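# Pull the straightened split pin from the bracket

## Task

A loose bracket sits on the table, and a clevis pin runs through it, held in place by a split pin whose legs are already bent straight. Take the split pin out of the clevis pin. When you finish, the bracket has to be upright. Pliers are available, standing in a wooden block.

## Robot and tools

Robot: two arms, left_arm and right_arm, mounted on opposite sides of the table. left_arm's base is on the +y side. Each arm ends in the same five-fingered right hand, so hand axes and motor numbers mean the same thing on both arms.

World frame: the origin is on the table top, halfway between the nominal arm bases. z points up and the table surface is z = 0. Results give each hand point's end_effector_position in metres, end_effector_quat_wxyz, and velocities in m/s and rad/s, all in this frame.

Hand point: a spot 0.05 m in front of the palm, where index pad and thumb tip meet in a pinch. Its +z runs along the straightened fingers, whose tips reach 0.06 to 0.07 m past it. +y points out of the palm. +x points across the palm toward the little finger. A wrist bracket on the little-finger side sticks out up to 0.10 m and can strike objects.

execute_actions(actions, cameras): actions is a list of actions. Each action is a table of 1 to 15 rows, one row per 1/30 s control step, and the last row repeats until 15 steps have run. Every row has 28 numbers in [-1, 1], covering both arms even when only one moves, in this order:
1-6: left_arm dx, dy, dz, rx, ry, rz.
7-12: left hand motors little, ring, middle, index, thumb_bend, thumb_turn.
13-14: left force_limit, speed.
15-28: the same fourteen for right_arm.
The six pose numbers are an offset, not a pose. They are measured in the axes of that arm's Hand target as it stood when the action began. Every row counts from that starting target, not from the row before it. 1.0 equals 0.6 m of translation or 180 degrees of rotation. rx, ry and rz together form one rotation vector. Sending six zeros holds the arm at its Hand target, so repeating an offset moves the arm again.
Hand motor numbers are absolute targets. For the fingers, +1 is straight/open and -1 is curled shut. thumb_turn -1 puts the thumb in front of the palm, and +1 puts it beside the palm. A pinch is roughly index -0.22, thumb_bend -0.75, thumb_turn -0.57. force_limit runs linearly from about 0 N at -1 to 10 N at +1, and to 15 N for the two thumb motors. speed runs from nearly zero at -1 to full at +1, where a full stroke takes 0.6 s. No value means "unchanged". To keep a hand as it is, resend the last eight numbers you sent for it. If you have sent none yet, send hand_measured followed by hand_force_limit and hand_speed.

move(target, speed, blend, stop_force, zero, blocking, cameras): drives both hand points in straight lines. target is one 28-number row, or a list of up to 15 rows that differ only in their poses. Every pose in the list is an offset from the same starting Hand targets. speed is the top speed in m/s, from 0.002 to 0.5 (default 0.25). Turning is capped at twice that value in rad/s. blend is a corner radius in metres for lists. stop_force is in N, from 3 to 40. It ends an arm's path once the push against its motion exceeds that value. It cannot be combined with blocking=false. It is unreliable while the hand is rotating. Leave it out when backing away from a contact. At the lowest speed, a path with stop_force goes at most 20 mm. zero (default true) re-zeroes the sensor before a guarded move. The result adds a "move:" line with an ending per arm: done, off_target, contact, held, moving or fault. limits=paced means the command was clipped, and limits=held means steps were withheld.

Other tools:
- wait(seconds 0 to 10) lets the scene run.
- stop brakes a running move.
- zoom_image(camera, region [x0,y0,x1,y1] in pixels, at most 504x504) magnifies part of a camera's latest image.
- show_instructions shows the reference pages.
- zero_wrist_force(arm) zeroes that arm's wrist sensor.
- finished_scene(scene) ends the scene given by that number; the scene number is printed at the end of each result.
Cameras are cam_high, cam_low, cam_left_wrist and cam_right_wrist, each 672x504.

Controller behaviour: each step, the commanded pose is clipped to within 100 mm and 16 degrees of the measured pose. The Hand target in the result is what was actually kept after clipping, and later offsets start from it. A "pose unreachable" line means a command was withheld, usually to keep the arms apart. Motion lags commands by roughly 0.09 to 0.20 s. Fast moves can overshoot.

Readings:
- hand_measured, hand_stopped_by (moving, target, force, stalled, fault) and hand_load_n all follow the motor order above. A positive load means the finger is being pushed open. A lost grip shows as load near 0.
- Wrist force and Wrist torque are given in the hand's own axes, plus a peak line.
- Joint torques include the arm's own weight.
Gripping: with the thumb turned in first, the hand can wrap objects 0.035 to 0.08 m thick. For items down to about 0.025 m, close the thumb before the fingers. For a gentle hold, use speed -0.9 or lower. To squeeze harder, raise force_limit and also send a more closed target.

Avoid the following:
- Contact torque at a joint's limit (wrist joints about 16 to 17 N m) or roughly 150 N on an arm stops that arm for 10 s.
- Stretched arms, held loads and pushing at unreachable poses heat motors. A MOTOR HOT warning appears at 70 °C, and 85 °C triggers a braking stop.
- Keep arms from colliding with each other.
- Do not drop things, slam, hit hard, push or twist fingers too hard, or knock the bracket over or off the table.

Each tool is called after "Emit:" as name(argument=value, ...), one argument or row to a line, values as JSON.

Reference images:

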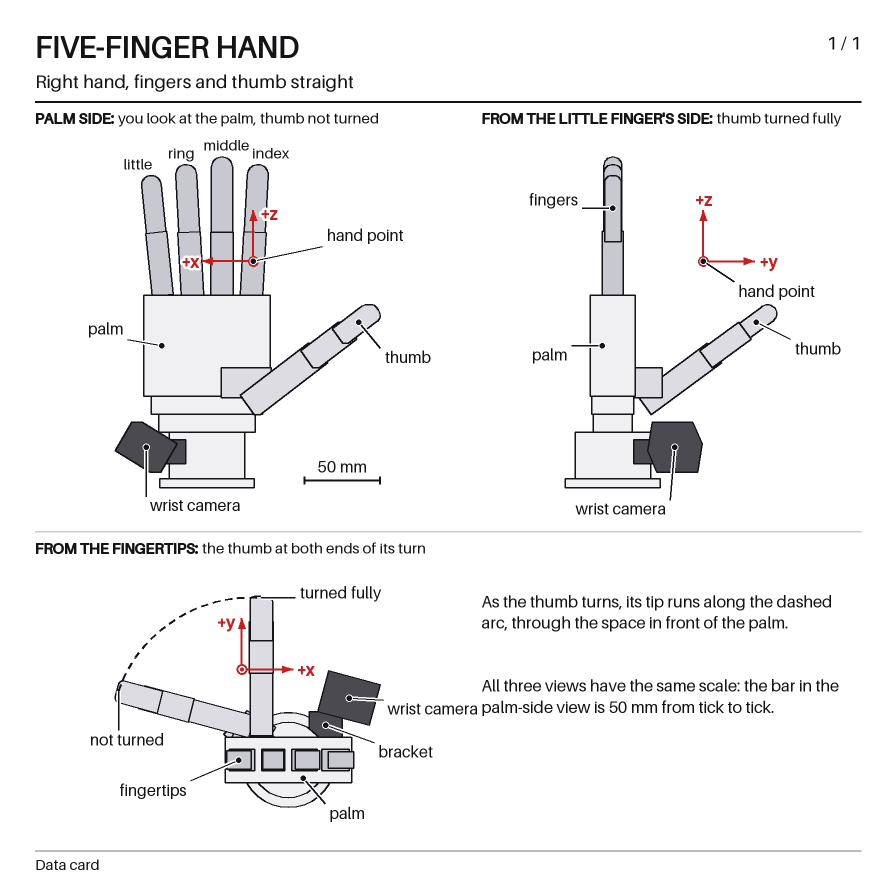

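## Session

Emit:
wait(
  seconds=0,
)

Emit:
zoom_image(
  camera="cam_low",
  region=[150, 100, 550, 400],
)

Scene clock: 0.00 s.
left_arm: end_effector_position=(+0.2388, +0.4276, +0.4770) hand_measured=(+1.000, +1.000, +1.000, +1.000, +1.000, +1.000) hand_load_n=(+0.0, +0.0, +0.0, +0.0, +0.0, +0.0) hand_stopped_by=(target, target, target, target, target, target) hand_force_limit=0.00 hand_speed=-0.80 end_effector_quat_wxyz=(+0.004, +0.347, +0.938, -0.003) end_effector_velocity=(+0.000, +0.000, +0.000) end_effector_angular_velocity=(+0.000, -0.001, +0.000) | right_arm: end_effector_position=(+0.1497, -0.2703, +0.4654) hand_measured=(+1.000, +1.000, +1.000, +1.000, +1.000, +1.000) hand_load_n=(+0.0, +0.0, +0.0, +0.0, +0.0, +0.0) hand_stopped_by=(target, target, target, target, target, target) hand_force_limit=0.00 hand_speed=-0.80 end_effector_quat_wxyz=(-0.014, -0.308, +0.951, -0.010) end_effector_velocity=(+0.001, +0.000, +0.000) end_effector_angular_velocity=(+0.001, -0.001, -0.002)
Joint positions: left_arm=[0.569 -1.728 1.347 1.942 1.569 -1.91] | right_arm=[-1.183 -1.699 1.36 1.938 1.59 -1.864]
Joint velocities: left_arm=[0 0 0 0 -0.001 0] | right_arm=[-0.001 0 0 -0.001 0 0.001]
Joint torques (N m): no reading
Wrist force (N): no reading
Wrist torque (N m): no reading
Wrist force, peak (N): no reading
Hand target: left_arm +0.2388, +0.4276, +0.4770; +0.004, +0.347, +0.938, -0.003 | right_arm +0.1497, -0.2703, +0.4654; -0.014, -0.308, +0.951, -0.010
camera_calibration:
cam_left_wrist: T_world_to_cam=[[0.459189, 0.886838, -0.0516057, -0.456167], [0.783127, -0.376698, 0.494784, -0.257813], [0.419354, -0.267613, -0.867482, 0.544904], [0, 0, 0, 1]] pos_world=[0.18286, 0.453252, 0.576716]
cam_right_wrist: T_world_to_cam=[[-0.812686, 0.581985, 0.0289012, 0.259825], [0.522227, 0.705443, 0.479195, -0.108349], [0.258496, 0.404528, -0.877232, 0.595135], [0, 0, 0, 1]] pos_world=[0.113899, -0.31553, 0.566483]

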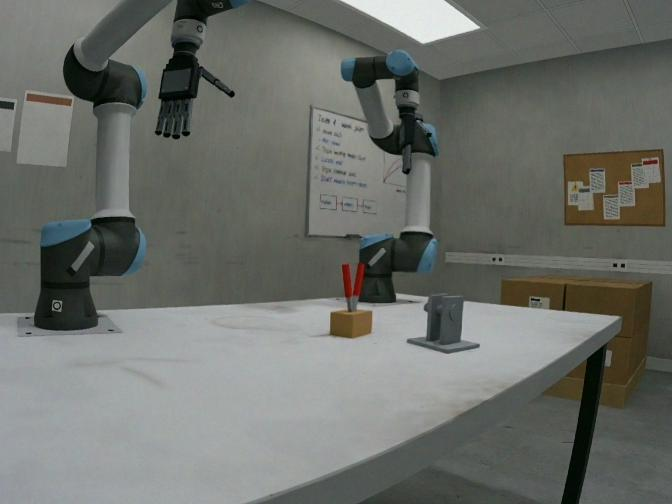

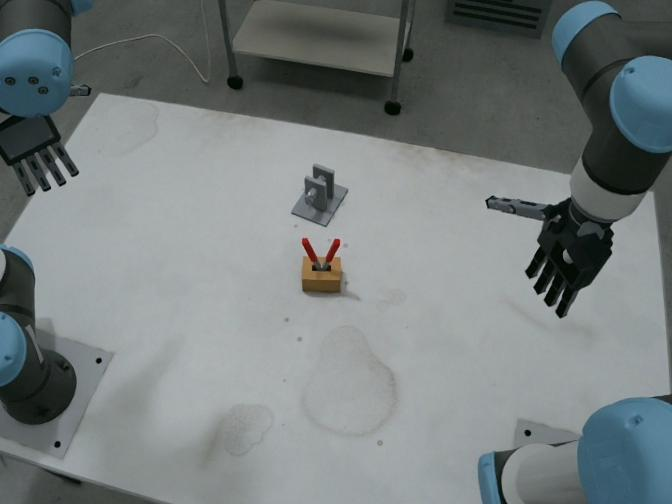

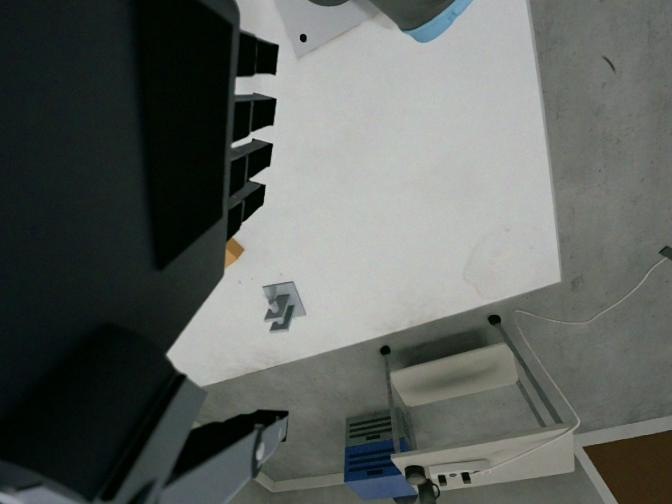

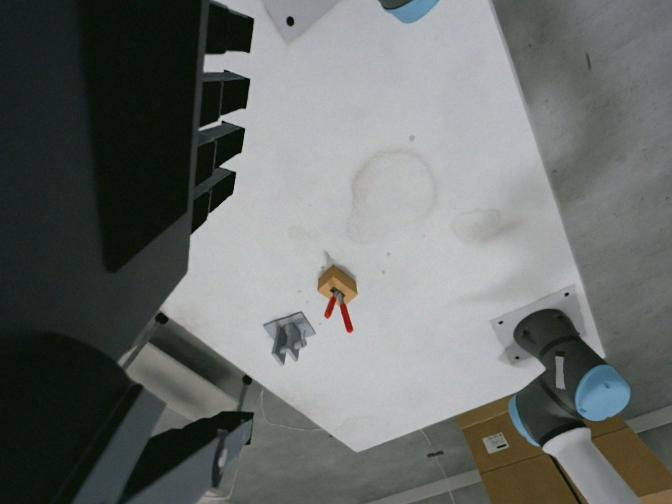

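Scaled by 1.260 from the camera's 672x504 image, which has a finer 960x720 frame.

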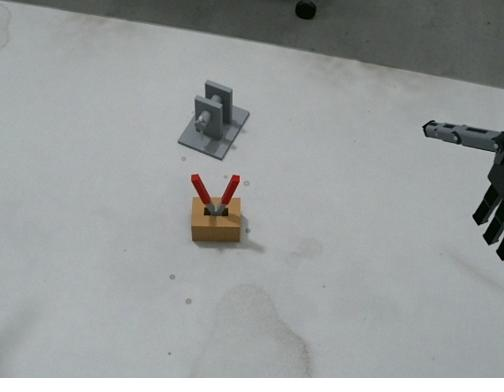

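Emit:
execute_actions(
  actions=[],
  cameras=["cam_high","cam_low"],
)

Emit:
zoom_image(
  camera="cam_low",
  region=[420, 280, 480, 340],
)

Emit:
zoom_image(
  camera="cam_high",
  region=[290, 170, 350, 230],
)

Scene clock: 23.87 s.
left_arm: end_effector_position=(+0.2388, +0.4276, +0.4770) hand_measured=(+1.000, +1.000, +1.000, +1.000, +1.000, +1.000) hand_load_n=(+0.0, +0.0, +0.0, +0.0, +0.0, +0.0) hand_stopped_by=(target, target, target, target, target, target) hand_force_limit=0.00 hand_speed=-0.80 end_effector_quat_wxyz=(+0.004, +0.347, +0.938, -0.003) end_effector_velocity=(+0.000, +0.000, +0.000) end_effector_angular_velocity=(+0.000, -0.001, +0.000) | right_arm: end_effector_position=(+0.1497, -0.2703, +0.4654) hand_measured=(+1.000, +1.000, +1.000, +1.000, +1.000, +1.000) hand_load_n=(+0.0, +0.0, +0.0, +0.0, +0.0, +0.0) hand_stopped_by=(target, target, target, target, target, target) hand_force_limit=0.00 hand_speed=-0.80 end_effector_quat_wxyz=(-0.014, -0.308, +0.951, -0.010) end_effector_velocity=(+0.000, +0.000, +0.000) end_effector_angular_velocity=(+0.000, +0.000, +0.000)
Joint positions: left_arm=[0.569 -1.728 1.347 1.942 1.569 -1.91] | right_arm=[-1.183 -1.699 1.36 1.938 1.59 -1.864]
Joint velocities: left_arm=[0 0 0 0 0 0] | right_arm=[-0.001 -0.001 0 0.001 0 -0.001]
Joint torques (N m): left_arm=[0.6 -9.54 -17.45 2.28 0.09 0.32] | right_arm=[0.09 -10.92 -18.57 2.14 0 0.17]
Wrist force (N): left_arm=[-0.1 -0.1 0.2] | right_arm=[-0.1 0.2 0.3]
Wrist torque (N m): left_arm=[-0.03 0.01 -0.01] | right_arm=[0.01 0.02 0.00]
Wrist force, peak (N): left_arm=[0.0 -0.6 0.1] | right_arm=[0.3 0.3 0.1]
Hand target: left_arm +0.2388, +0.4276, +0.4770; +0.004, +0.347, +0.938, -0.003 | right_arm +0.1497, -0.2703, +0.4654; -0.014, -0.308, +0.951, -0.010
Images, in order (width x height): cam_high 672x504, cam_low 672x504.

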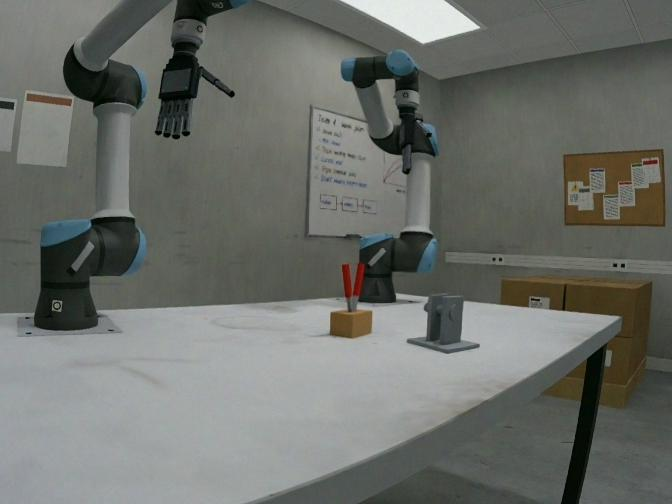

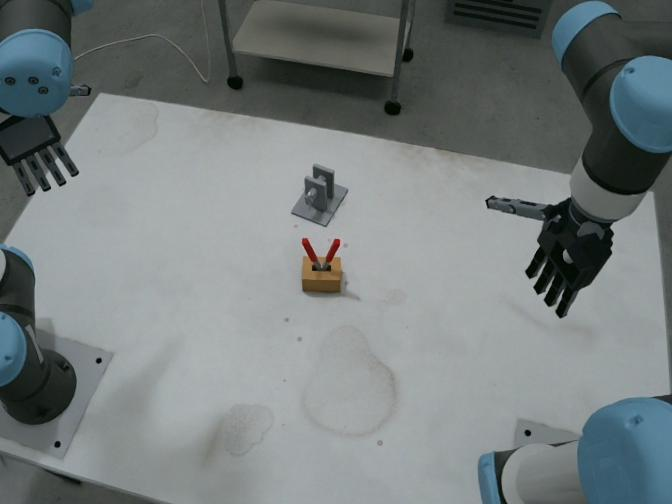

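Scaled by 8.400 from the camera's 672x504 image, which has a finer 960x720 frame.

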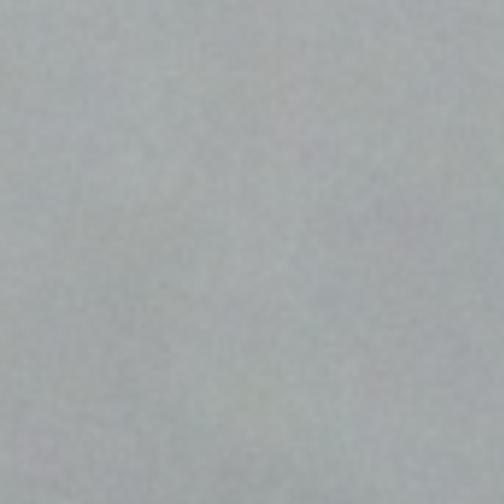

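Scaled by 8.400 from the camera's 672x504 image, which has a finer 960x720 frame.

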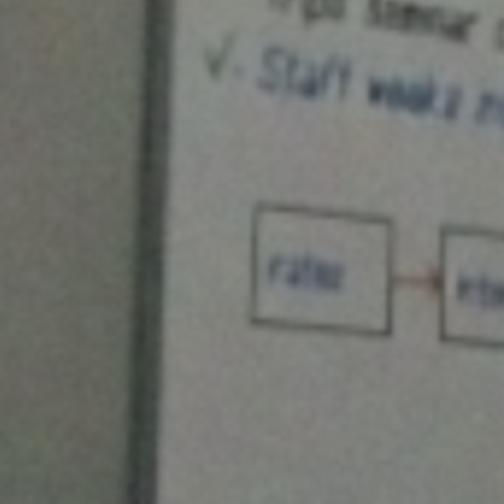

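Names: cam_low overhead. Zooms accordingly.

Emit:
zoom_image(
  camera="cam_low",
  region=[285, 155, 355, 235],
)

Emit:
zoom_image(
  camera="cam_high",
  region=[404, 285, 484, 355],
)

Emit:
zoom_image(
  camera="cam_high",
  region=[415, 288, 445, 328],
)

Emit:
zoom_image(
  camera="cam_low",
  region=[295, 165, 335, 215],
)

Scaled by 6.300 from the camera's 672x504 image, which has a finer 960x720 frame.

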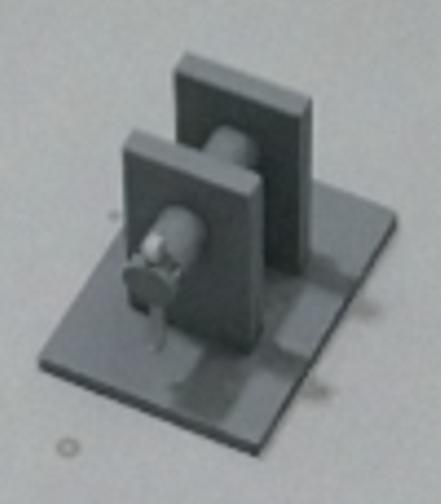

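Scaled by 6.300 from the camera's 672x504 image, which has a finer 960x720 frame.

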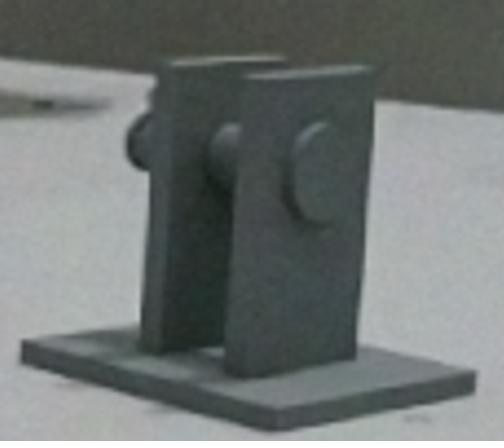

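Scaled by 12.600 from the camera's 672x504 image, which has a finer 960x720 frame.

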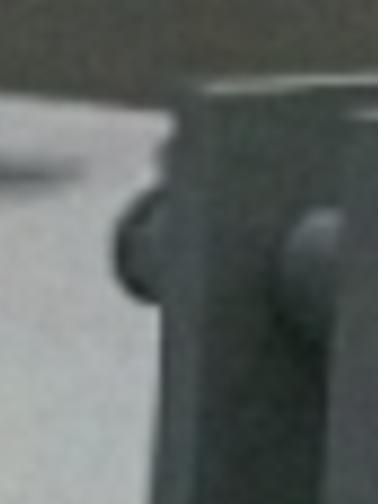

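Scaled by 10.080 from the camera's 672x504 image, which has a finer 960x720 frame.

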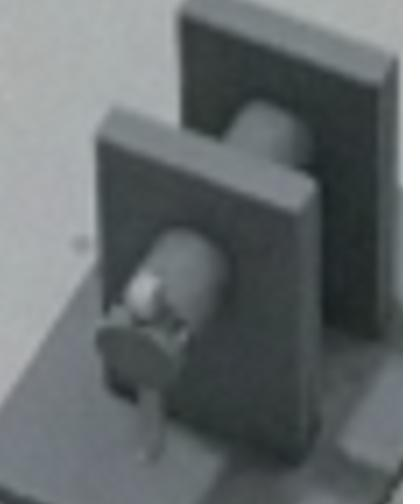

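Emit:
move(
  target=[0,0,0,0,0,0,1,1,1,1,1,1,0,-0.8,-0.83,0.038,0.275,0,0,-0.8,-1,-1,-1,-1,1,1,0,0],
  speed=0.25,
  cameras=["cam_low","cam_high"],
)

Scene clock: 67.83 s.
left_arm: end_effector_position=(+0.2388, +0.4276, +0.4770) hand_measured=(+1.000, +1.000, +1.000, +1.000, +1.000, +1.000) hand_load_n=(+0.0, +0.0, +0.0, +0.0, +0.0, +0.0) hand_stopped_by=(target, target, target, target, target, target) hand_force_limit=0.00 hand_speed=-0.80 end_effector_quat_wxyz=(+0.004, +0.347, +0.938, -0.003) end_effector_velocity=(+0.000, +0.000, +0.000) end_effector_angular_velocity=(+0.001, +0.001, +0.000) | right_arm: end_effector_position=(+0.5352, +0.0350, +0.2836) hand_measured=(-1.000, -1.000, -1.000, -1.000, +1.000, +1.000) hand_load_n=(+0.0, +0.0, +0.0, +0.0, +0.0, +0.0) hand_stopped_by=(target, target, target, target, target, target) hand_force_limit=0.00 hand_speed=0.00 end_effector_quat_wxyz=(-0.269, +0.927, +0.019, +0.259) end_effector_velocity=(+0.000, +0.000, +0.000) end_effector_angular_velocity=(-0.003, -0.002, +0.001)
Joint positions: left_arm=[0.569 -1.728 1.347 1.942 1.569 -1.91] | right_arm=[-0.879 -0.549 0.036 1.327 1.44 -4.066]
Joint velocities: left_arm=[0 0.001 0 0 0 0] | right_arm=[0.001 0 0 0.001 0.002 -0.002]
Joint torques (N m): left_arm=[-4.35 -4.61 -18.65 2.03 0.43 1.48] | right_arm=[7.17 -49.25 -19.75 -1.15 1.34 -1.91]
Wrist force (N): left_arm=[0.0 -0.1 0.0] | right_arm=[-0.9 1.4 0.0]
Wrist torque (N m): left_arm=[-0.02 0.00 0.00] | right_arm=[0.24 0.19 0.02]
Wrist force, peak (N): left_arm=[0.5 -0.2 0.4] | right_arm=[-0.9 1.5 0.0]
Hand target: left_arm +0.2388, +0.4276, +0.4770; +0.004, +0.347, +0.938, -0.003 | right_arm +0.5360, +0.0359, +0.2843; -0.174, +0.970, +0.011, +0.167
Off the commanded pose: left_arm 0.000 m, 0 deg | right_arm 0.001 m, 46 deg; orientation clipped.
elbow stopped short (right arm): the move would have taken joint 3 (elbow) straighter than the controller allows.
move: off_target (right_arm); limits=paced
Images, in order (width x height): cam_high 672x504, cam_low 672x504.

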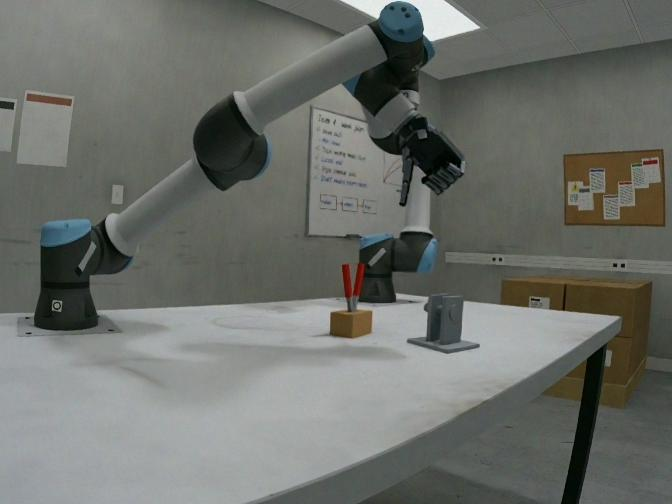

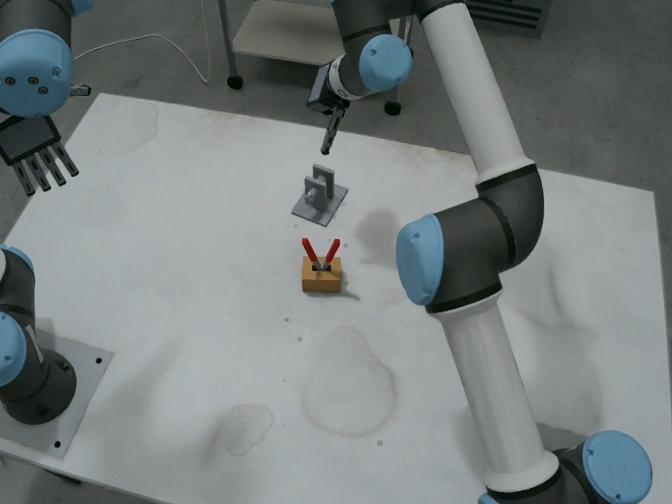

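Emit:
move(
  target=[0,0,0,0,0,0,1,1,1,1,1,1,0,-0.8,0,0,0,0,0,0.25,-1,-1,-1,-1,1,1,0,0],
  speed=0.25,
  cameras=["cam_low","cam_high"],
)

Scene clock: 90.93 s.
left_arm: end_effector_position=(+0.2388, +0.4276, +0.4770) hand_measured=(+1.000, +1.000, +1.000, +1.000, +1.000, +1.000) hand_load_n=(+0.0, +0.0, +0.0, +0.0, +0.0, -0.5) hand_stopped_by=(target, target, target, target, target, target) hand_force_limit=0.00 hand_speed=-0.80 end_effector_quat_wxyz=(+0.004, +0.347, +0.938, -0.003) end_effector_velocity=(+0.000, +0.000, +0.000) end_effector_angular_velocity=(+0.000, +0.001, +0.000) | right_arm: end_effector_position=(+0.5351, +0.0351, +0.2836) hand_measured=(-1.000, -1.000, -1.000, -1.000, +1.000, +1.000) hand_load_n=(+0.0, +0.0, +0.5, +0.0, +0.0, +0.0) hand_stopped_by=(target, target, target, target, target, target) hand_force_limit=0.00 hand_speed=0.00 end_effector_quat_wxyz=(+0.340, -0.858, +0.360, -0.137) end_effector_velocity=(-0.001, +0.000, +0.000) end_effector_angular_velocity=(+0.002, +0.004, -0.001)
Joint positions: left_arm=[0.569 -1.728 1.347 1.942 1.569 -1.91] | right_arm=[-0.954 -0.545 0.036 1.344 1.415 -3.296]
Joint velocities: left_arm=[0 0.001 0 0 0.001 0] | right_arm=[0 0.001 0 0.001 -0.002 0.004]
Joint torques (N m): left_arm=[-5.72 -3.05 -19.95 1.97 0.58 1.67] | right_arm=[-12.31 -49.62 -11.83 2.34 -2.26 2.77]
Wrist force (N): left_arm=[0.1 0.0 0.3] | right_arm=[0.0 1.5 0.0]
Wrist torque (N m): left_arm=[-0.02 -0.01 0.00] | right_arm=[0.29 0.02 0.02]
Wrist force, peak (N): left_arm=[0.6 -0.3 0.0] | right_arm=[-0.2 1.9 0.0]
Hand target: left_arm +0.2388, +0.4276, +0.4770; +0.004, +0.347, +0.938, -0.003 | right_arm +0.5360, +0.0359, +0.2843; -0.225, +0.901, -0.361, +0.087
Off the commanded pose: left_arm 0.000 m, 0 deg | right_arm 0.001 m, 15 deg.
elbow stopped short (right arm): the move would have taken joint 3 (elbow) straighter than the controller allows.
move: off_target (right_arm); limits=paced
Images, in order (width x height): cam_high 672x504, cam_low 672x504.

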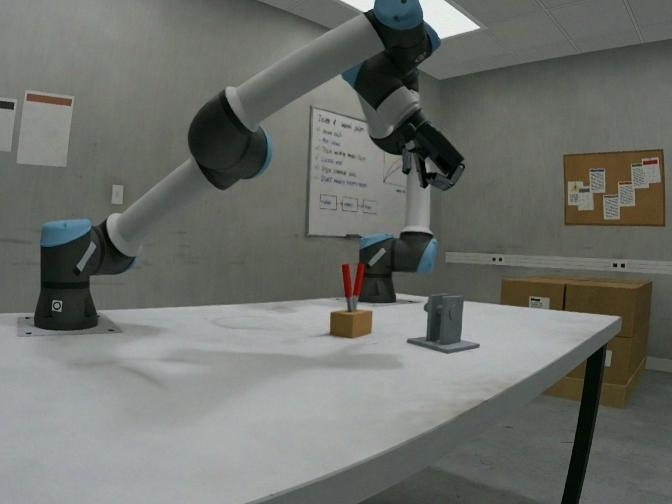

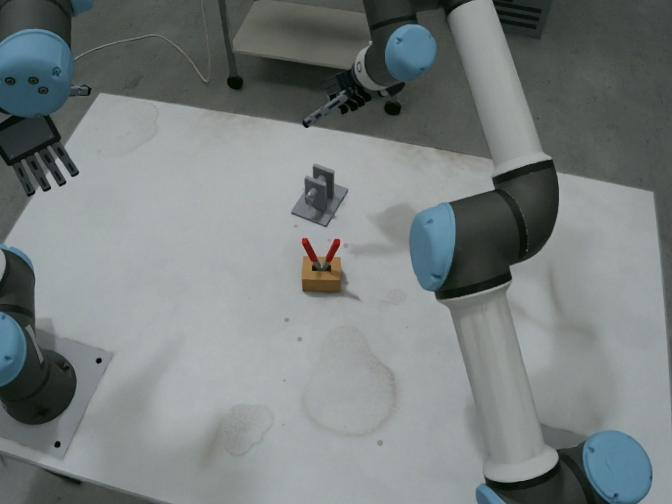

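Emit:
move(
  target=[0,0,0,0,0,0,1,1,1,1,1,1,0,-0.8,0,0,-0.09,0.15,0,0,-1,-1,-1,-1,1,1,0,0],
  speed=0.25,
  cameras=["cam_low","cam_high"],
)

Scene clock: 105.87 s.
left_arm: end_effector_position=(+0.2388, +0.4276, +0.4770) hand_measured=(+1.000, +1.000, +1.000, +1.000, +1.000, +1.000) hand_load_n=(+0.0, +0.0, +0.0, +0.0, +0.5, +0.0) hand_stopped_by=(target, target, target, target, target, target) hand_force_limit=0.00 hand_speed=-0.80 end_effector_quat_wxyz=(+0.004, +0.347, +0.938, -0.003) end_effector_velocity=(+0.000, +0.000, +0.000) end_effector_angular_velocity=(-0.001, +0.000, +0.000) | right_arm: end_effector_position=(+0.5187, +0.0174, +0.3320) hand_measured=(-1.000, -1.000, -1.000, -1.000, +1.000, +1.000) hand_load_n=(+0.0, +0.0, +0.0, +0.0, +0.0, +0.0) hand_stopped_by=(target, target, target, target, target, target) hand_force_limit=0.00 hand_speed=0.00 end_effector_quat_wxyz=(+0.429, -0.823, +0.331, -0.169) end_effector_velocity=(+0.000, +0.001, +0.000) end_effector_angular_velocity=(+0.003, -0.001, +0.000)
Joint positions: left_arm=[0.569 -1.728 1.347 1.942 1.569 -1.91] | right_arm=[-0.988 -0.967 0.727 0.871 1.338 -3.302]
Joint velocities: left_arm=[0 -0.001 -0.001 0 0 0] | right_arm=[0.001 -0.001 0.003 -0.004 -0.001 0.002]
Joint torques (N m): left_arm=[-5.48 -2.26 -19.89 1.59 0.75 2.45] | right_arm=[-11.25 -52.71 -12.65 -1.89 -2.03 2.33]
Wrist force (N): left_arm=[0.4 0.1 -0.2] | right_arm=[-0.2 1.9 0.0]
Wrist torque (N m): left_arm=[0.02 -0.05 0.02] | right_arm=[0.36 0.03 0.00]
Wrist force, peak (N): left_arm=[0.4 -0.4 0.1] | right_arm=[0.1 2.1 -0.2]
Hand target: left_arm +0.2388, +0.4276, +0.4770; +0.004, +0.347, +0.938, -0.003 | right_arm +0.5187, +0.0174, +0.3320; -0.429, +0.823, -0.331, +0.169
Off the commanded pose: left_arm 0.000 m, 0 deg | right_arm 0.000 m, 0 deg.
move: done
Images, in order (width x height): cam_high 672x504, cam_low 672x504.

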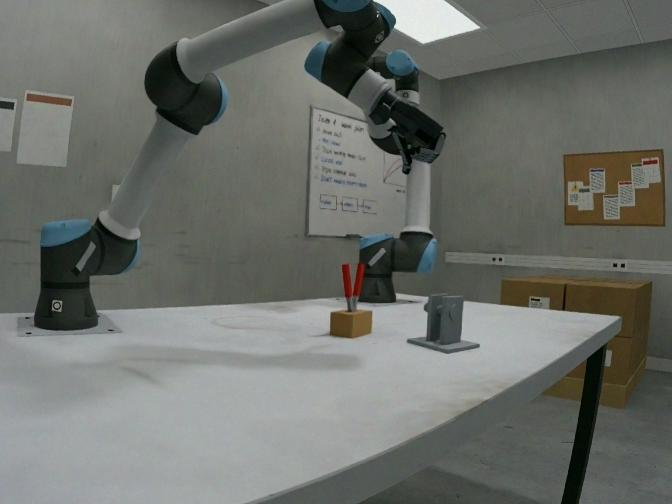

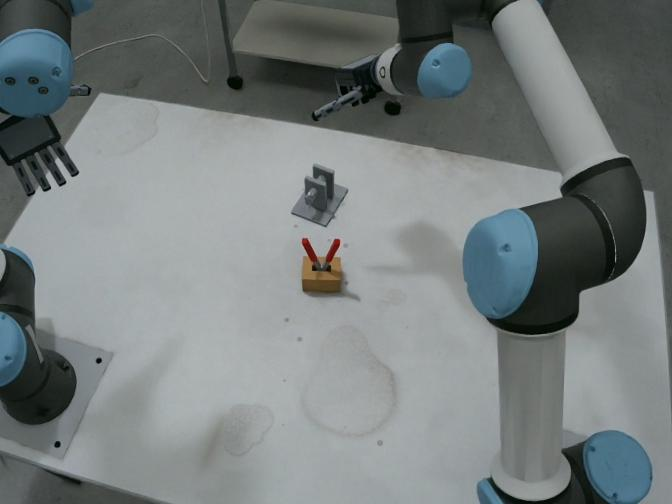

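Emit:
move(
  target=[0,0,0,0,0,0,1,1,1,1,1,1,0,-0.8,-0.085,0.2,0.138,0,-0.104,-0.038,-1,-1,-1,-1,-1,1,0,0],
  speed=0.2,
  cameras=["cam_low","cam_high","cam_right_wrist"],
)

Emit:
zoom_image(
  camera="cam_low",
  region=[250, 80, 410, 220],
)

Emit:
zoom_image(
  camera="cam_high",
  region=[370, 200, 510, 360],
)

Scene clock: 126.67 s.
left_arm: end_effector_position=(+0.2388, +0.4276, +0.4770) hand_measured=(+1.000, +1.000, +1.000, +1.000, +1.000, +1.000) hand_load_n=(+0.0, -0.5, +0.0, +0.0, +0.0, +0.0) hand_stopped_by=(target, target, target, target, target, target) hand_force_limit=0.00 hand_speed=-0.80 end_effector_quat_wxyz=(+0.004, +0.347, +0.938, -0.003) end_effector_velocity=(+0.000, +0.000, +0.000) end_effector_angular_velocity=(-0.001, -0.001, +0.000) | right_arm: end_effector_position=(+0.4804, +0.0522, +0.1864) hand_measured=(-1.000, -1.000, -1.000, -1.000, -1.000, +1.000) hand_load_n=(+0.0, +0.0, +0.0, +0.0, +0.0, +0.0) hand_stopped_by=(target, target, target, target, target, target) hand_force_limit=0.00 hand_speed=0.00 end_effector_quat_wxyz=(+0.466, -0.858, +0.207, -0.058) end_effector_velocity=(+0.000, +0.000, +0.000) end_effector_angular_velocity=(+0.000, -0.001, +0.001)
Joint positions: left_arm=[0.569 -1.728 1.347 1.942 1.569 -1.91] | right_arm=[-1.009 -0.902 1.026 0.6 1.004 -3.472]
Joint velocities: left_arm=[0 0 0 -0.001 -0.001 0] | right_arm=[0 0 0 -0.001 0 -0.001]
Joint torques (N m): left_arm=[-5.56 -2.99 -21.96 1.59 0.95 2.67] | right_arm=[-11.21 -42.07 -13.69 -1.15 -2.48 -2.04]
Wrist force (N): left_arm=[0.1 -0.2 0.2] | right_arm=[0.0 2.0 0.0]
Wrist torque (N m): left_arm=[-0.04 -0.03 0.00] | right_arm=[0.34 -0.02 -0.01]
Wrist force, peak (N): left_arm=[-0.2 -0.4 0.4] | right_arm=[-0.1 2.7 0.3]
Hand target: left_arm +0.2388, +0.4276, +0.4770; +0.004, +0.347, +0.938, -0.003 | right_arm +0.4804, +0.0522, +0.1864; -0.466, +0.858, -0.207, +0.058
Off the commanded pose: left_arm 0.000 m, 0 deg | right_arm 0.000 m, 0 deg.
move: done
camera_calibration:
cam_right_wrist: T_world_to_cam=[[-0.00512475, -0.607051, -0.794646, 0.176549], [-0.972142, -0.183196, 0.146218, 0.451569], [-0.234338, 0.773258, -0.589201, 0.298278], [0, 0, 0, 1]] pos_world=[0.509792, -0.0407455, 0.250012]
Images, in order (width x height): cam_high 672x504, cam_low 672x504, cam_right_wrist 672x504.

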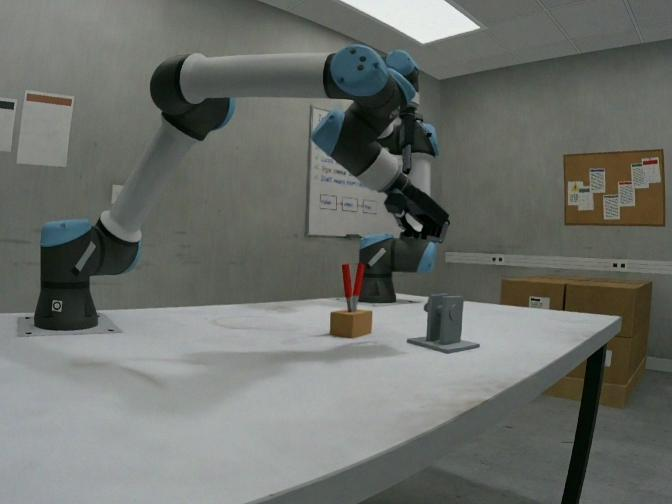

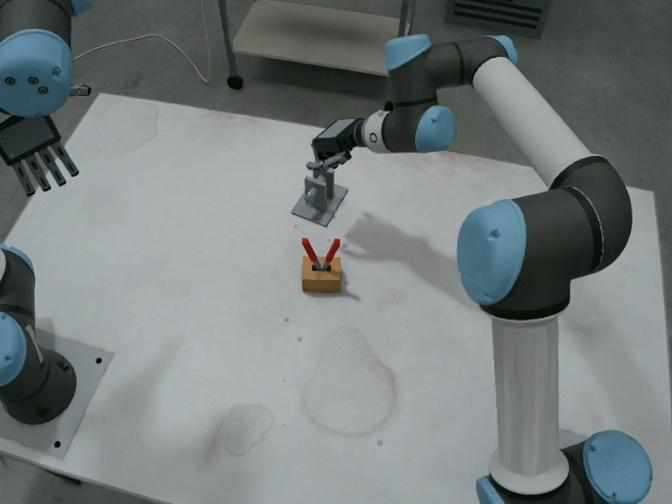

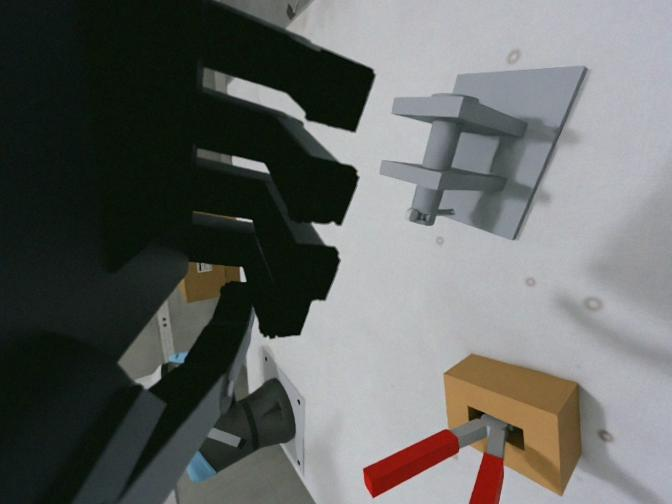

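Scaled by 3.150 from the camera's 672x504 image, which has a finer 960x720 frame.

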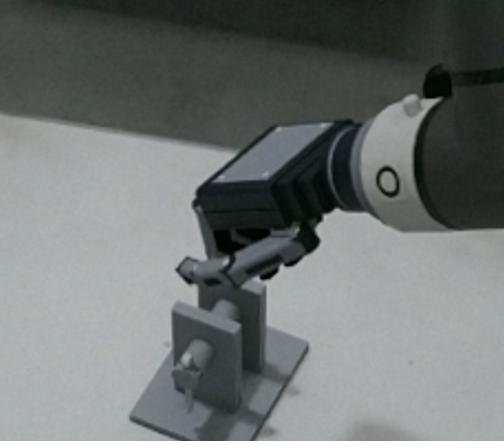

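Scaled by 3.150 from the camera's 672x504 image, which has a finer 960x720 frame.

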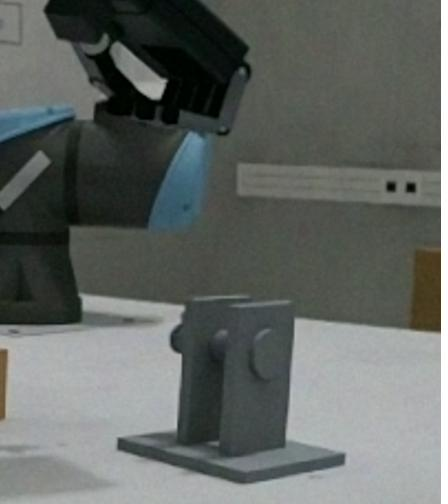

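Emit:
move(
  target=[0,0,0,0,0,0,1,1,1,1,1,1,0,-0.8,0.0382,0.0487,0.0888,0,0,0,-1,-1,-1,-1,-1,1,0,0],
  speed=0.08,
  stop_force=5,
  cameras=["cam_low","cam_high","cam_right_wrist"],
)

Emit:
zoom_image(
  camera="cam_low",
  region=[270, 120, 370, 220],
)

Emit:
zoom_image(
  camera="cam_high",
  region=[390, 230, 510, 350],
)

Scene clock: 153.47 s.
left_arm: end_effector_position=(+0.2388, +0.4276, +0.4770) hand_measured=(+1.000, +1.000, +1.000, +1.000, +1.000, +1.000) hand_load_n=(+0.0, +0.0, +0.0, +0.0, +0.0, +0.0) hand_stopped_by=(target, target, target, target, target, target) hand_force_limit=0.00 hand_speed=-0.80 end_effector_quat_wxyz=(+0.004, +0.347, +0.938, -0.003) end_effector_velocity=(+0.000, +0.001, +0.001) end_effector_angular_velocity=(-0.002, -0.001, +0.000) | right_arm: end_effector_position=(+0.5081, +0.0701, +0.1304) hand_measured=(-1.000, -1.000, -1.000, -1.000, -1.000, +1.000) hand_load_n=(+0.0, +0.0, +0.0, +0.0, +0.0, +0.0) hand_stopped_by=(target, target, target, target, target, target) hand_force_limit=0.00 hand_speed=0.00 end_effector_quat_wxyz=(+0.466, -0.858, +0.207, -0.058) end_effector_velocity=(+0.001, -0.001, +0.000) end_effector_angular_velocity=(-0.001, +0.000, -0.002)
Joint positions: left_arm=[0.569 -1.728 1.347 1.942 1.569 -1.91] | right_arm=[-1.006 -0.786 0.969 0.539 1.007 -3.469]
Joint velocities: left_arm=[0 -0.002 0 0 0 0] | right_arm=[-0.001 0 0 0.001 0.001 0]
Joint torques (N m): left_arm=[-6 -2.02 -23.09 1.67 0.89 2.66] | right_arm=[9.96 -45.13 -26.52 -1.08 1.13 2.4]
Wrist force (N): left_arm=[0.1 -0.1 0.0] | right_arm=[0.1 1.8 -0.1]
Wrist torque (N m): left_arm=[-0.02 -0.01 0.00] | right_arm=[0.31 -0.03 0.00]
Wrist force, peak (N): left_arm=[0.1 -0.3 0.5] | right_arm=[0.1 2.2 0.2]
Hand target: left_arm +0.2388, +0.4276, +0.4770; +0.004, +0.347, +0.938, -0.003 | right_arm +0.5081, +0.0701, +0.1304; -0.466, +0.858, -0.207, +0.058
Off the commanded pose: left_arm 0.000 m, 0 deg | right_arm 0.000 m, 0 deg.
move: done
camera_calibration:
cam_right_wrist: T_world_to_cam=[[-0.00511369, -0.607047, -0.794649, 0.143128], [-0.972143, -0.1832, 0.146206, 0.489916], [-0.234333, 0.77326, -0.5892, 0.257906], [0, 0, 0, 1]] pos_world=[0.537436, -0.0227912, 0.194066]
Images, in order (width x height): cam_high 672x504, cam_low 672x504, cam_right_wrist 672x504.

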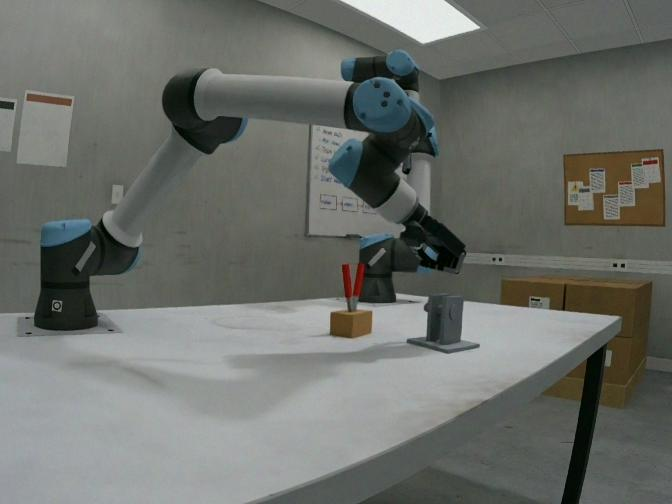

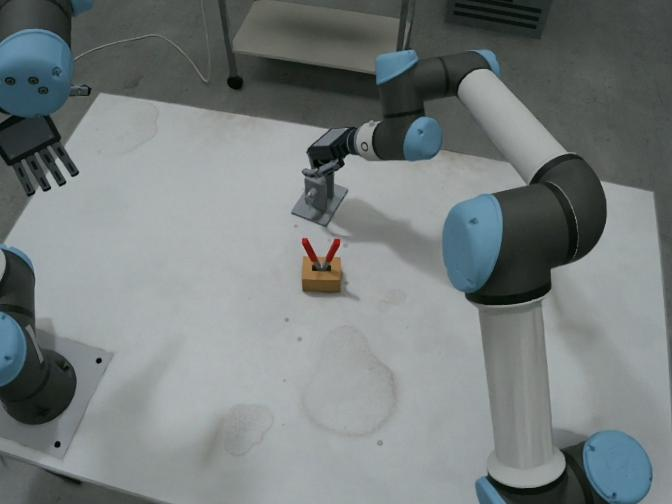

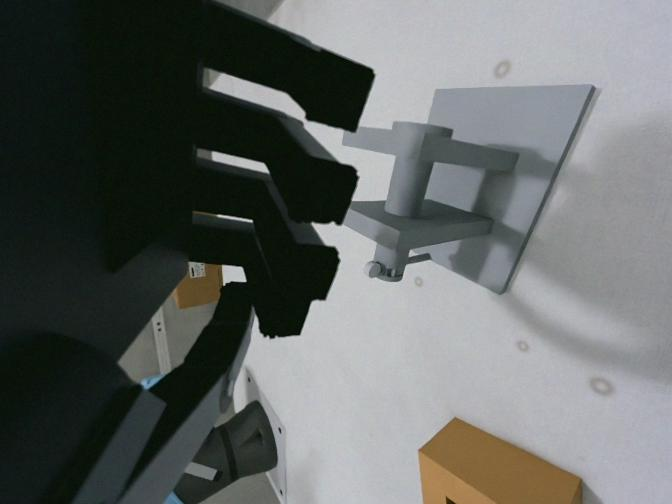

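Scaled by 5.040 from the camera's 672x504 image, which has a finer 960x720 frame.

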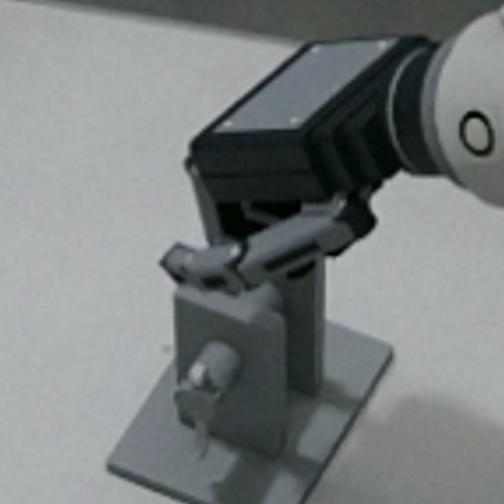

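Scaled by 4.200 from the camera's 672x504 image, which has a finer 960x720 frame.

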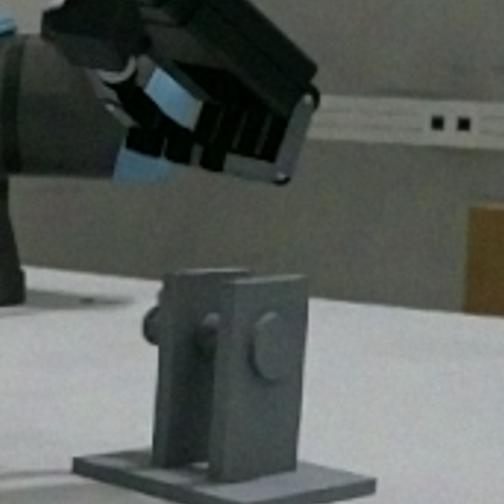

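Emit:
move(
  target=[0,0,0,0,0,0,1,1,1,1,1,1,0,-0.8,0.0078,0.0687,0.0465,0,0,0,-1,-1,-1,-1,-1,1,0,0],
  speed=0.015,
  stop_force=5,
  cameras=["cam_right_wrist"],
)

Emit:
move(
  target=[0,0,0,0,0,0,1,1,1,1,1,1,0,-0.8,0,0,0,0,0,0,-1,-1,-1,-1,-1,1,0,0],
  cameras=["cam_low","cam_high","cam_right_wrist"],
)

Emit:
zoom_image(
  camera="cam_low",
  region=[270, 120, 370, 220],
)

Emit:
zoom_image(
  camera="cam_high",
  region=[390, 230, 510, 350],
)

Scene clock: 166.67 s.
left_arm: end_effector_position=(+0.2388, +0.4276, +0.4770) hand_measured=(+1.000, +1.000, +1.000, +1.000, +1.000, +1.000) hand_load_n=(+0.0, +0.0, +0.0, +0.0, +0.0, +0.0) hand_stopped_by=(target, target, target, target, target, target) hand_force_limit=0.00 hand_speed=-0.80 end_effector_quat_wxyz=(+0.004, +0.347, +0.938, -0.003) end_effector_velocity=(+0.000, +0.000, +0.000) end_effector_angular_velocity=(+0.000, +0.000, +0.000) | right_arm: end_effector_position=(+0.5081, +0.0701, +0.0849) hand_measured=(-1.000, -1.000, -1.000, -1.000, -1.000, +1.000) hand_load_n=(+0.0, -1.0, +0.0, +0.0, +0.0, +0.0) hand_stopped_by=(target, target, target, target, target, target) hand_force_limit=0.00 hand_speed=0.00 end_effector_quat_wxyz=(+0.466, -0.858, +0.207, -0.058) end_effector_velocity=(+0.000, +0.000, +0.001) end_effector_angular_velocity=(+0.001, +0.000, -0.001)
Joint positions: left_arm=[0.569 -1.728 1.347 1.942 1.569 -1.91] | right_arm=[-1.006 -0.757 1.036 0.443 1.007 -3.469]
Joint velocities: left_arm=[0 0.001 0 0 0 0] | right_arm=[0 -0.001 0 0 0 0.001]
Joint torques (N m): left_arm=[-5.49 -2.73 -23.51 1.65 1.32 2.54] | right_arm=[0.94 -55.32 -23.14 2.46 0.09 -1.38]
Wrist force (N): left_arm=[0.2 -0.2 0.1] | right_arm=[-1.1 -2.1 -3.5]
Wrist torque (N m): left_arm=[-0.04 -0.03 0.00] | right_arm=[0.44 0.14 -0.22]
Wrist force, peak (N): left_arm=[0.2 -0.3 0.3] | right_arm=[0.3 -8.0 -11.0]
Hand target: left_arm +0.2388, +0.4276, +0.4770; +0.004, +0.347, +0.938, -0.003 | right_arm +0.5081, +0.0701, +0.0849; -0.466, +0.858, -0.207, +0.058
Off the commanded pose: left_arm 0.000 m, 0 deg | right_arm 0.004 m, 0 deg.
move: contact (right_arm)
camera_calibration:
cam_right_wrist: T_world_to_cam=[[-0.0050706, -0.607021, -0.794669, 0.106894], [-0.972139, -0.183242, 0.146176, 0.496613], [-0.234349, 0.773271, -0.58918, 0.231138], [0, 0, 0, 1]] pos_world=[0.537486, -0.0228452, 0.148534]
Images, in order (width x height): cam_right_wrist 672x504.

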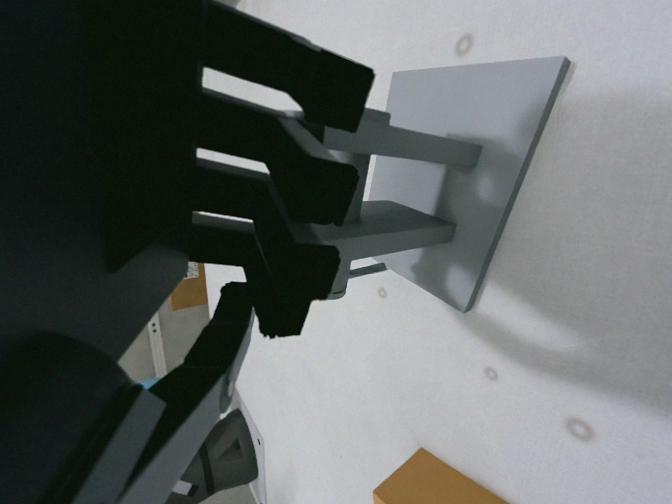

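Scene clock: 167.37 s.
left_arm: end_effector_position=(+0.2388, +0.4276, +0.4770) hand_measured=(+1.000, +1.000, +1.000, +1.000, +1.000, +1.000) hand_load_n=(+0.5, -0.5, +0.0, +0.0, +0.0, +0.0) hand_stopped_by=(target, target, target, target, target, target) hand_force_limit=0.00 hand_speed=-0.80 end_effector_quat_wxyz=(+0.004, +0.347, +0.938, -0.003) end_effector_velocity=(+0.000, +0.000, +0.000) end_effector_angular_velocity=(+0.000, +0.000, +0.000) | right_arm: end_effector_position=(+0.5081, +0.0701, +0.0849) hand_measured=(-1.000, -1.000, -1.000, -1.000, -1.000, +1.000) hand_load_n=(+0.0, -1.0, +0.0, +0.0, +0.0, +0.0) hand_stopped_by=(target, target, target, target, target, target) hand_force_limit=0.00 hand_speed=0.00 end_effector_quat_wxyz=(+0.466, -0.858, +0.207, -0.058) end_effector_velocity=(-0.001, +0.001, +0.000) end_effector_angular_velocity=(+0.000, +0.000, +0.001)
Joint positions: left_arm=[0.569 -1.728 1.347 1.942 1.569 -1.91] | right_arm=[-1.006 -0.757 1.036 0.443 1.007 -3.469]
Joint velocities: left_arm=[0 0.001 0 -0.001 0 0] | right_arm=[0.001 0 0 0 0 0.001]
Joint torques (N m): left_arm=[-5.13 -2.5 -23.6 1.55 1.34 2.67] | right_arm=[7.31 -55.59 -22.46 2.15 1.27 -1.14]
Wrist force (N): left_arm=[0.0 0.0 -0.4] | right_arm=[-1.1 -2.1 -3.4]
Wrist torque (N m): left_arm=[0.03 0.01 0.00] | right_arm=[0.44 0.14 -0.21]
Wrist force, peak (N): left_arm=[0.3 0.3 -0.2] | right_arm=[-1.0 -2.2 -3.6]
Hand target: left_arm +0.2388, +0.4276, +0.4770; +0.004, +0.347, +0.938, -0.003 | right_arm +0.5081, +0.0701, +0.0849; -0.466, +0.858, -0.207, +0.058
Off the commanded pose: left_arm 0.000 m, 0 deg | right_arm 0.000 m, 0 deg.
move: done
camera_calibration:
cam_right_wrist: T_world_to_cam=[[-0.00506768, -0.60702, -0.794671, 0.106895], [-0.97214, -0.183242, 0.146171, 0.496614], [-0.234346, 0.773272, -0.589179, 0.231139], [0, 0, 0, 1]] pos_world=[0.537486, -0.0228452, 0.148537]
Images, in order (width x height): cam_high 672x504, cam_low 672x504, cam_right_wrist 672x504.

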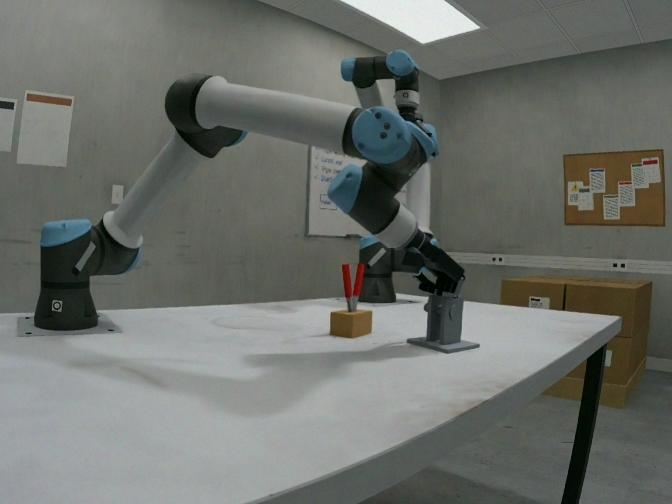

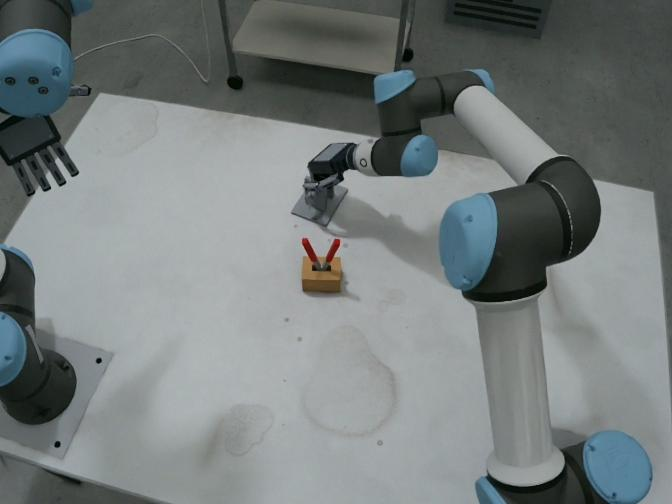

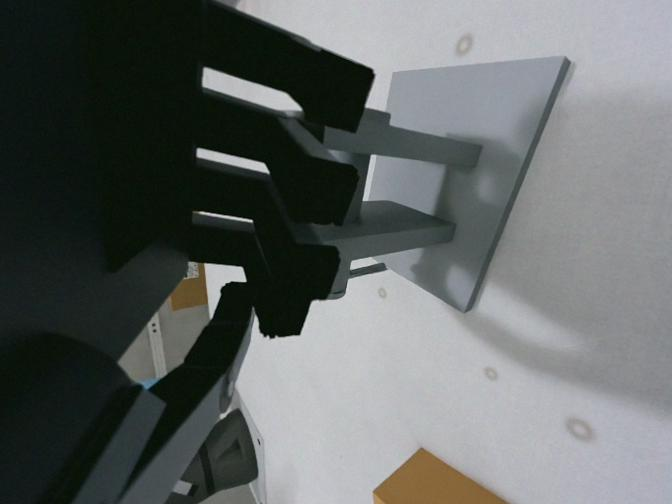

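Scaled by 5.040 from the camera's 672x504 image, which has a finer 960x720 frame.

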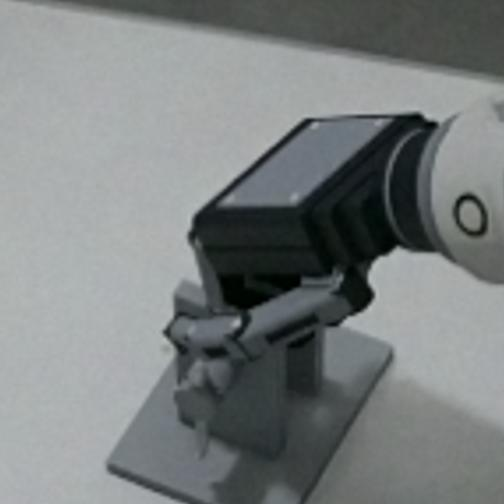

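Scaled by 4.200 from the camera's 672x504 image, which has a finer 960x720 frame.

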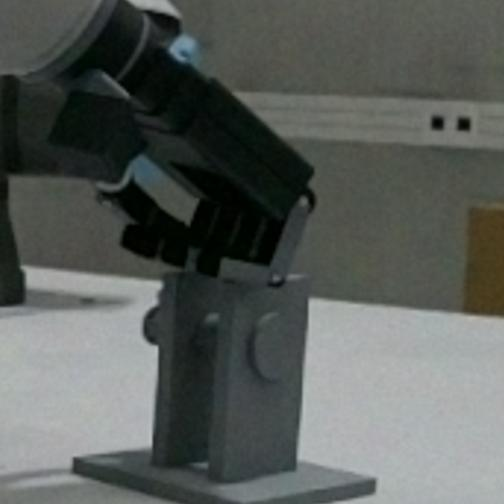

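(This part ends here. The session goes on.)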